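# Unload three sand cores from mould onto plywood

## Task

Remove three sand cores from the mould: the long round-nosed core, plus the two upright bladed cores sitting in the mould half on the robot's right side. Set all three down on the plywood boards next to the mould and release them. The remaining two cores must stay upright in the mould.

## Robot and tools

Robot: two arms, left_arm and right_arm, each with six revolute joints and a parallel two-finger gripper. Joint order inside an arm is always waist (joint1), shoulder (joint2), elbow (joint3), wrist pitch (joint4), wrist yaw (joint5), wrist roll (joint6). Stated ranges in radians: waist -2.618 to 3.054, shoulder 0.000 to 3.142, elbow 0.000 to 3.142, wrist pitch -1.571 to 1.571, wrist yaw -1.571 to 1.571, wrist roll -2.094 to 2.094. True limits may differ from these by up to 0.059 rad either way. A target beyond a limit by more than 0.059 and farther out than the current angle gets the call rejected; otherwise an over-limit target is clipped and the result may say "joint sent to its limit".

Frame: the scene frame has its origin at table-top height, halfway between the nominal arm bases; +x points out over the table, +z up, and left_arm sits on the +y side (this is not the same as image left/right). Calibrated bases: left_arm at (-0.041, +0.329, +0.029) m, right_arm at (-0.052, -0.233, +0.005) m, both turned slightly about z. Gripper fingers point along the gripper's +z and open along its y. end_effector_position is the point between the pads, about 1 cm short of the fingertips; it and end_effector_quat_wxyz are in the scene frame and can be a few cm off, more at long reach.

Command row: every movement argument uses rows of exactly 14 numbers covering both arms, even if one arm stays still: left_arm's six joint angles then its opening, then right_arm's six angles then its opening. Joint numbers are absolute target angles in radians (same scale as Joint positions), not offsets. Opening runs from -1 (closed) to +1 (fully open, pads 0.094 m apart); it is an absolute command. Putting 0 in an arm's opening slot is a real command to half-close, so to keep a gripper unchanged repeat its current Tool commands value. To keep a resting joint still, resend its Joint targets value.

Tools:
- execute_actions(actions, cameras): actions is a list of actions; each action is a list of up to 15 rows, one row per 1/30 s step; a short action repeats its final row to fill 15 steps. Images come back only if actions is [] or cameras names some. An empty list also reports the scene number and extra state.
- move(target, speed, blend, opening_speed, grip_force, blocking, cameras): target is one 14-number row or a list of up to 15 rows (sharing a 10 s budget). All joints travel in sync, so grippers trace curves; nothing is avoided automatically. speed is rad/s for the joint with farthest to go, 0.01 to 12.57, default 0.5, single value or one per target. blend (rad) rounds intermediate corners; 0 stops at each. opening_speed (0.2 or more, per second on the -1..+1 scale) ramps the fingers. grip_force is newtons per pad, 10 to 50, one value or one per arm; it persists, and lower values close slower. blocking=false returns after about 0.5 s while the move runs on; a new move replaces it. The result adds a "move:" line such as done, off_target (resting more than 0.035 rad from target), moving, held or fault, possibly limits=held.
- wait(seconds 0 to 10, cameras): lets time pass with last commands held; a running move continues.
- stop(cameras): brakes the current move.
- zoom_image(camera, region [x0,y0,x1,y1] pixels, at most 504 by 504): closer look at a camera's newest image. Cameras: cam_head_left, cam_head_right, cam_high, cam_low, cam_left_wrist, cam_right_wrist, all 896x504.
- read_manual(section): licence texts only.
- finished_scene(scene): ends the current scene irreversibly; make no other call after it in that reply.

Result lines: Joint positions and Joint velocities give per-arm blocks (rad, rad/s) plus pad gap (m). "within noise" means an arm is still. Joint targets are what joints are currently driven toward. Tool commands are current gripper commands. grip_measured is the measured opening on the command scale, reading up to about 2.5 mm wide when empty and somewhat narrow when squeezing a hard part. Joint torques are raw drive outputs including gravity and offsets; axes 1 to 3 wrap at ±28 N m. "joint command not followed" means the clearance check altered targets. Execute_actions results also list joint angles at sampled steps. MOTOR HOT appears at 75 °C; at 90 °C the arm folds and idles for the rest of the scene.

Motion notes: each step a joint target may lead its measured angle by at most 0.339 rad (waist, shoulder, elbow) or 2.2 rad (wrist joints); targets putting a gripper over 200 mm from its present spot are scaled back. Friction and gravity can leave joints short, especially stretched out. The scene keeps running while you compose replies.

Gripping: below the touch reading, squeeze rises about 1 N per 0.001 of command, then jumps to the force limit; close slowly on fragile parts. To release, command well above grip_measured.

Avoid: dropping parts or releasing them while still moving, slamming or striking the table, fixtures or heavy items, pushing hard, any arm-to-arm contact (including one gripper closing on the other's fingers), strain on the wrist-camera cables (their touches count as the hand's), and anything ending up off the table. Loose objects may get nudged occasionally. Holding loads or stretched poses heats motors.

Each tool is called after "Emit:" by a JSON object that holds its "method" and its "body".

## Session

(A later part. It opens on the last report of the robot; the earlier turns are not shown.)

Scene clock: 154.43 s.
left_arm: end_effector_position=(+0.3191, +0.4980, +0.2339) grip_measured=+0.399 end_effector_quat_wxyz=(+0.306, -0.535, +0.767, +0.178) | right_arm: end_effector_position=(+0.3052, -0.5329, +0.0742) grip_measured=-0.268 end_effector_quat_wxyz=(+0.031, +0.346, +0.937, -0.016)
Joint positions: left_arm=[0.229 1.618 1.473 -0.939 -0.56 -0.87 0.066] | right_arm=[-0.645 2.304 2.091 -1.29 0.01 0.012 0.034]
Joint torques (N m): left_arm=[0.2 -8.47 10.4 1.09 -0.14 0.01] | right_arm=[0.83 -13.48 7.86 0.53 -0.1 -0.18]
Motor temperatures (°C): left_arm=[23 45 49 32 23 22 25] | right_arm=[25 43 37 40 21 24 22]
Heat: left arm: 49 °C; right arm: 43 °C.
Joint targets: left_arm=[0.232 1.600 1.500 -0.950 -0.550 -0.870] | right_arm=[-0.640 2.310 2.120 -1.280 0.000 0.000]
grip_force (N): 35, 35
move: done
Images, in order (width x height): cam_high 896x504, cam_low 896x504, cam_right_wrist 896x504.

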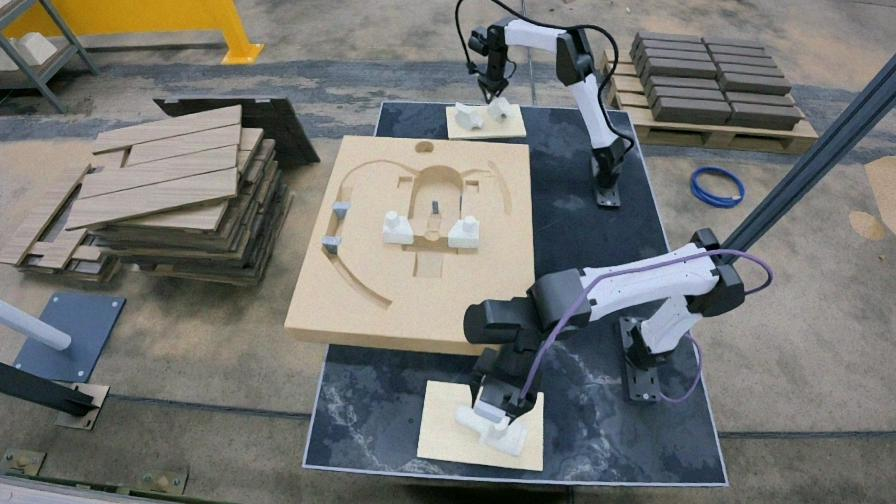

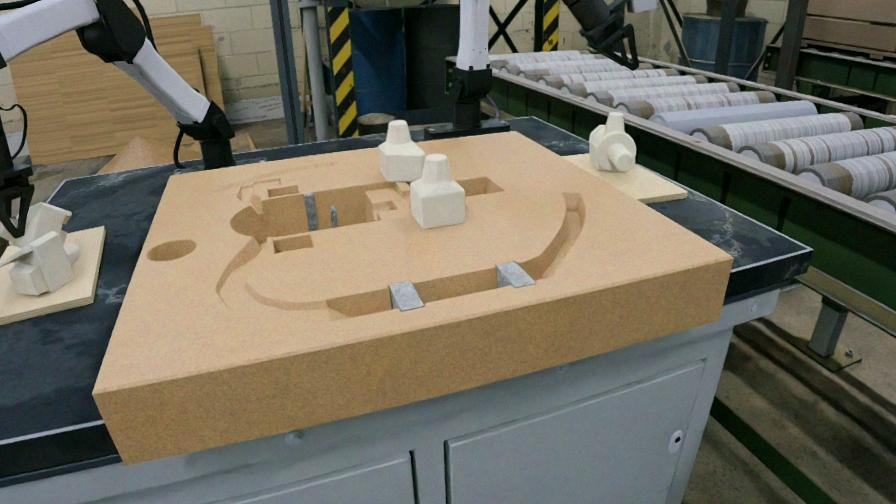

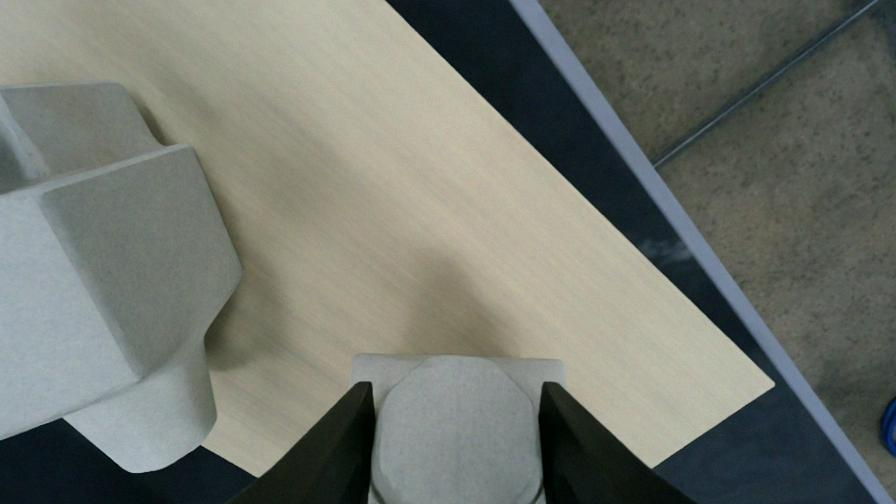

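Emit:
{"method": "move", "body": {"target": [[0.232, 1.60, 1.5, -0.95, -0.55, -0.87, 0.4, -0.64, 2.362, 2.140, -1.255, 0.0, 0.0, -0.5],[0.232, 1.60, 1.5, -0.95, -0.55, -0.87, 0.4, -0.64, 2.410, 2.160, -1.23, 0.0, 0.0, -0.5],[0.232, 1.60, 1.5, -0.95, -0.55, -0.87, 0.4, -0.64, 2.455, 2.205, -1.235, 0.0, 0.0, -0.5]], "speed": [0.06, 0.08, 0.08], "blend": [0.015, 0.015, 0], "grip_force": 10, "cameras": ["cam_right_wrist", "cam_high"]}}

Emit:
{"method": "zoom_image", "body": {"camera": "cam_high", "region": [400, 40, 600, 180]}}

Scene clock: 163.43 s.
left_arm: end_effector_position=(+0.3191, +0.4980, +0.2339) grip_measured=+0.399 end_effector_quat_wxyz=(+0.306, -0.535, +0.767, +0.178) | right_arm: end_effector_position=(+0.3270, -0.5485, +0.0481) grip_measured=-0.263 end_effector_quat_wxyz=(+0.042, +0.346, +0.937, -0.015)
Joint positions: left_arm=[0.229 1.618 1.473 -0.939 -0.56 -0.87 0.066] | right_arm=[-0.644 2.42 2.189 -1.25 0 0.012 0.035]
Joint torques (N m): left_arm=[0.25 -8.49 10.47 1.11 -0.14 0.01] | right_arm=[0.73 -11.28 7.17 0.61 -0.04 -0.2]
Heat: left arm: 49 °C; right arm: 45 °C.
Joint targets: left_arm=[0.232 1.600 1.500 -0.950 -0.550 -0.870] | right_arm=[-0.640 2.455 2.205 -1.235 0.000 0.000]
grip_force (N): 10, 10
move: done
Images, in order (width x height): cam_high 896x504, cam_right_wrist 896x504.

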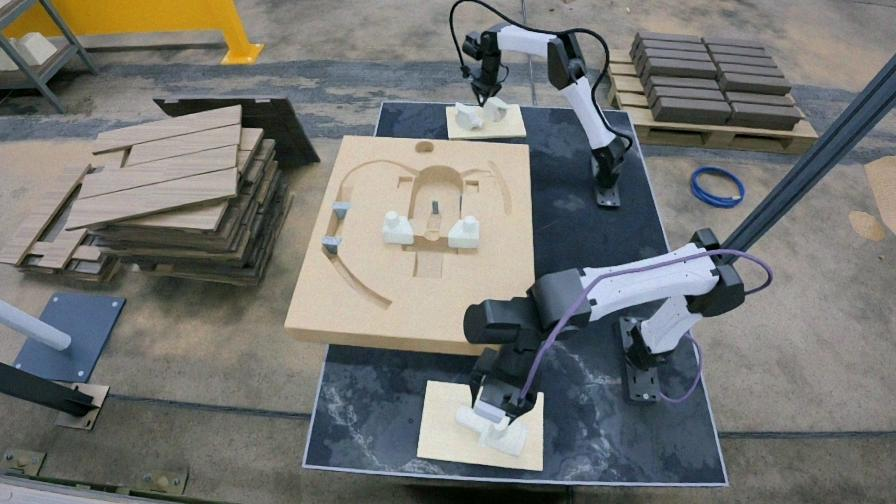

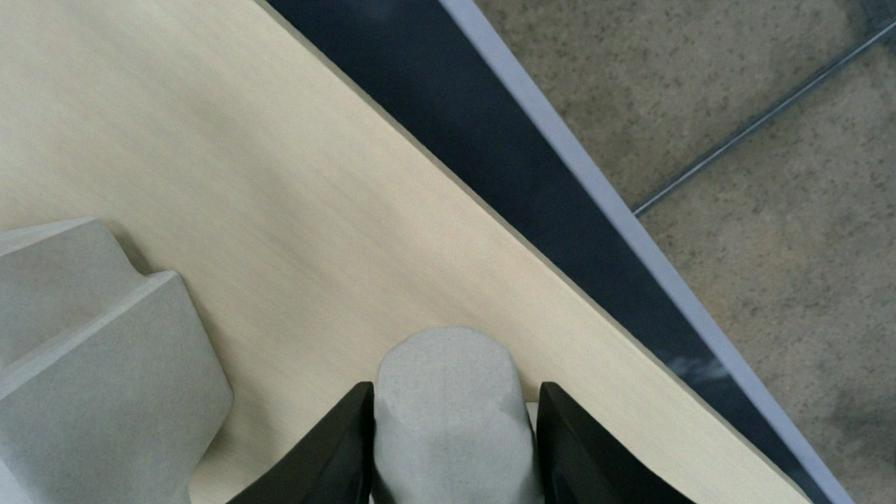

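Scaled by 2.520 from the camera's 896x504 image, which has a finer 1280x720 frame.

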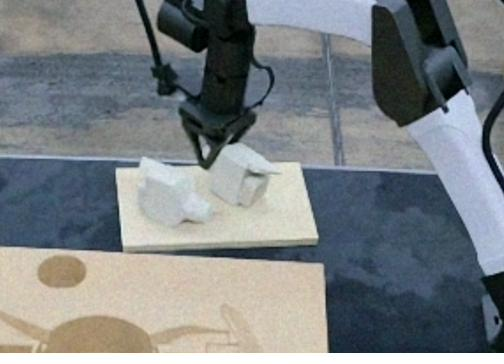

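Emit:
{"method": "move", "body": {"target": [[0.232, 1.60, 1.5, -0.95, -0.55, -0.87, 0.4, -0.642, 2.428, 2.203, -1.242, 0.0, 0.0, -0.5],[0.232, 1.60, 1.5, -0.95, -0.55, -0.87, 0.4, -0.642, 2.428, 2.203, -1.242, 0.0, 0.0, 0.2],[0.232, 1.60, 1.5, -0.95, -0.55, -0.87, 0.4, -0.642, 2.405, 2.32, -1.34, 0.0, 0.0, 0.2],[0.232, 1.60, 1.5, -0.95, -0.55, -0.87, 0.4, -0.642, 2.24, 2.22, -1.366, 0.0, 0.0, 0.2]], "speed": [0.08, 0.08, 0.2, 0.4], "blend": [0, 0, 0.02, 0], "opening_speed": 0.4, "cameras": ["cam_right_wrist", "cam_high", "cam_low"]}}

Scene clock: 173.30 s.
left_arm: end_effector_position=(+0.3191, +0.4980, +0.2339) grip_measured=+0.399 end_effector_quat_wxyz=(+0.306, -0.535, +0.767, +0.178) | right_arm: end_effector_position=(+0.3171, -0.5403, +0.1274) grip_measured=+0.198 end_effector_quat_wxyz=(+0.083, +0.345, +0.935, -0.030)
Joint positions: left_arm=[0.229 1.618 1.473 -0.939 -0.56 -0.87 0.066] | right_arm=[-0.644 2.267 2.228 -1.356 0 0.012 0.056]
Joint torques (N m): left_arm=[0.21 -8.47 10.47 1.1 -0.13 0.01] | right_arm=[0.5 -16.39 5.22 0.55 -0.02 -0.17]
Motor temperatures (°C): left_arm=[23 45 50 32 23 22 25] | right_arm=[25 46 38 35 21 24 22]
Heat: left arm: 50 °C; right arm: 46 °C.
Joint targets: left_arm=[0.232 1.600 1.500 -0.950 -0.550 -0.870] | right_arm=[-0.642 2.240 2.220 -1.366 0.000 0.000]
grip_force (N): 10, 10
move: done
Images, in order (width x height): cam_high 896x504, cam_low 896x504, cam_right_wrist 896x504.

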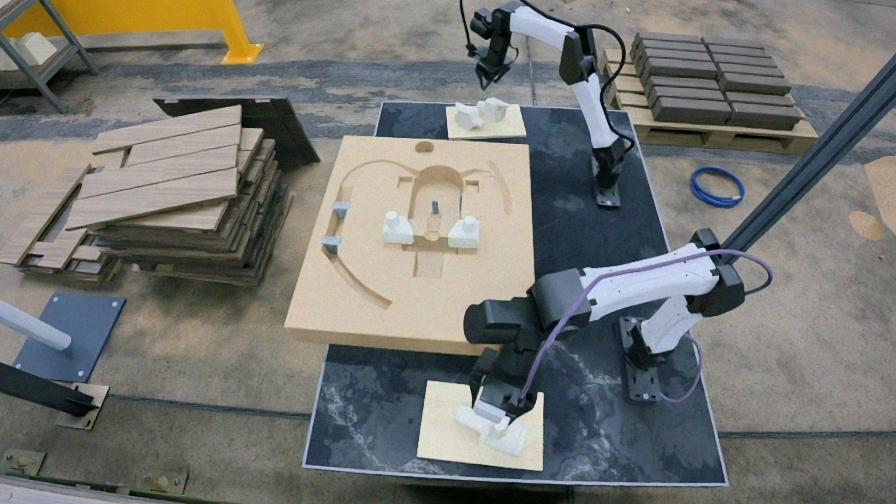

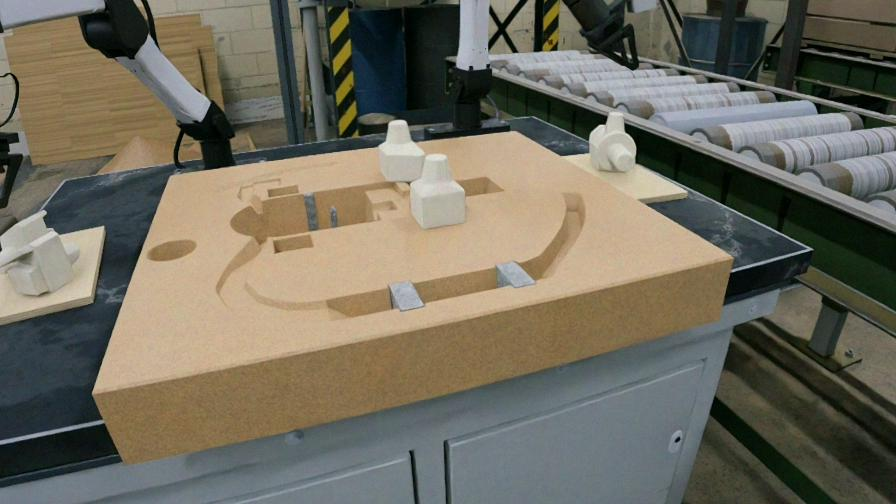

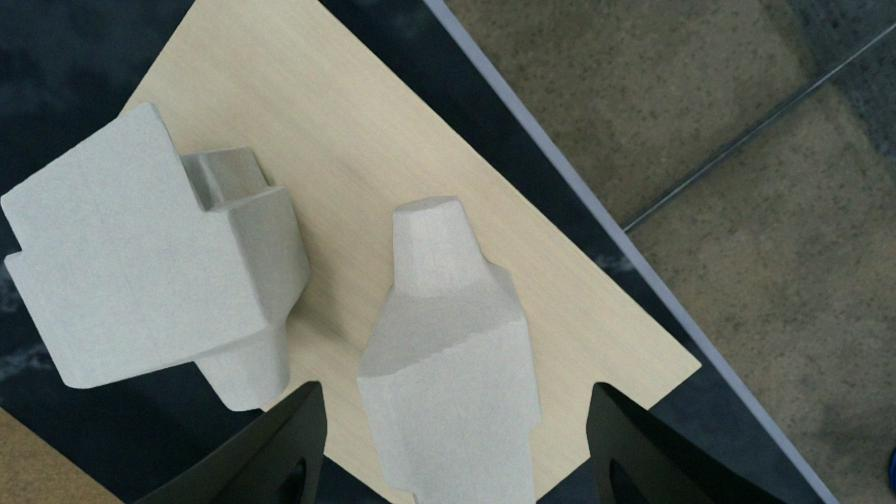

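Emit:
{"method": "finished_scene", "body": {"scene": 2}}

The scene is finished: the task was done.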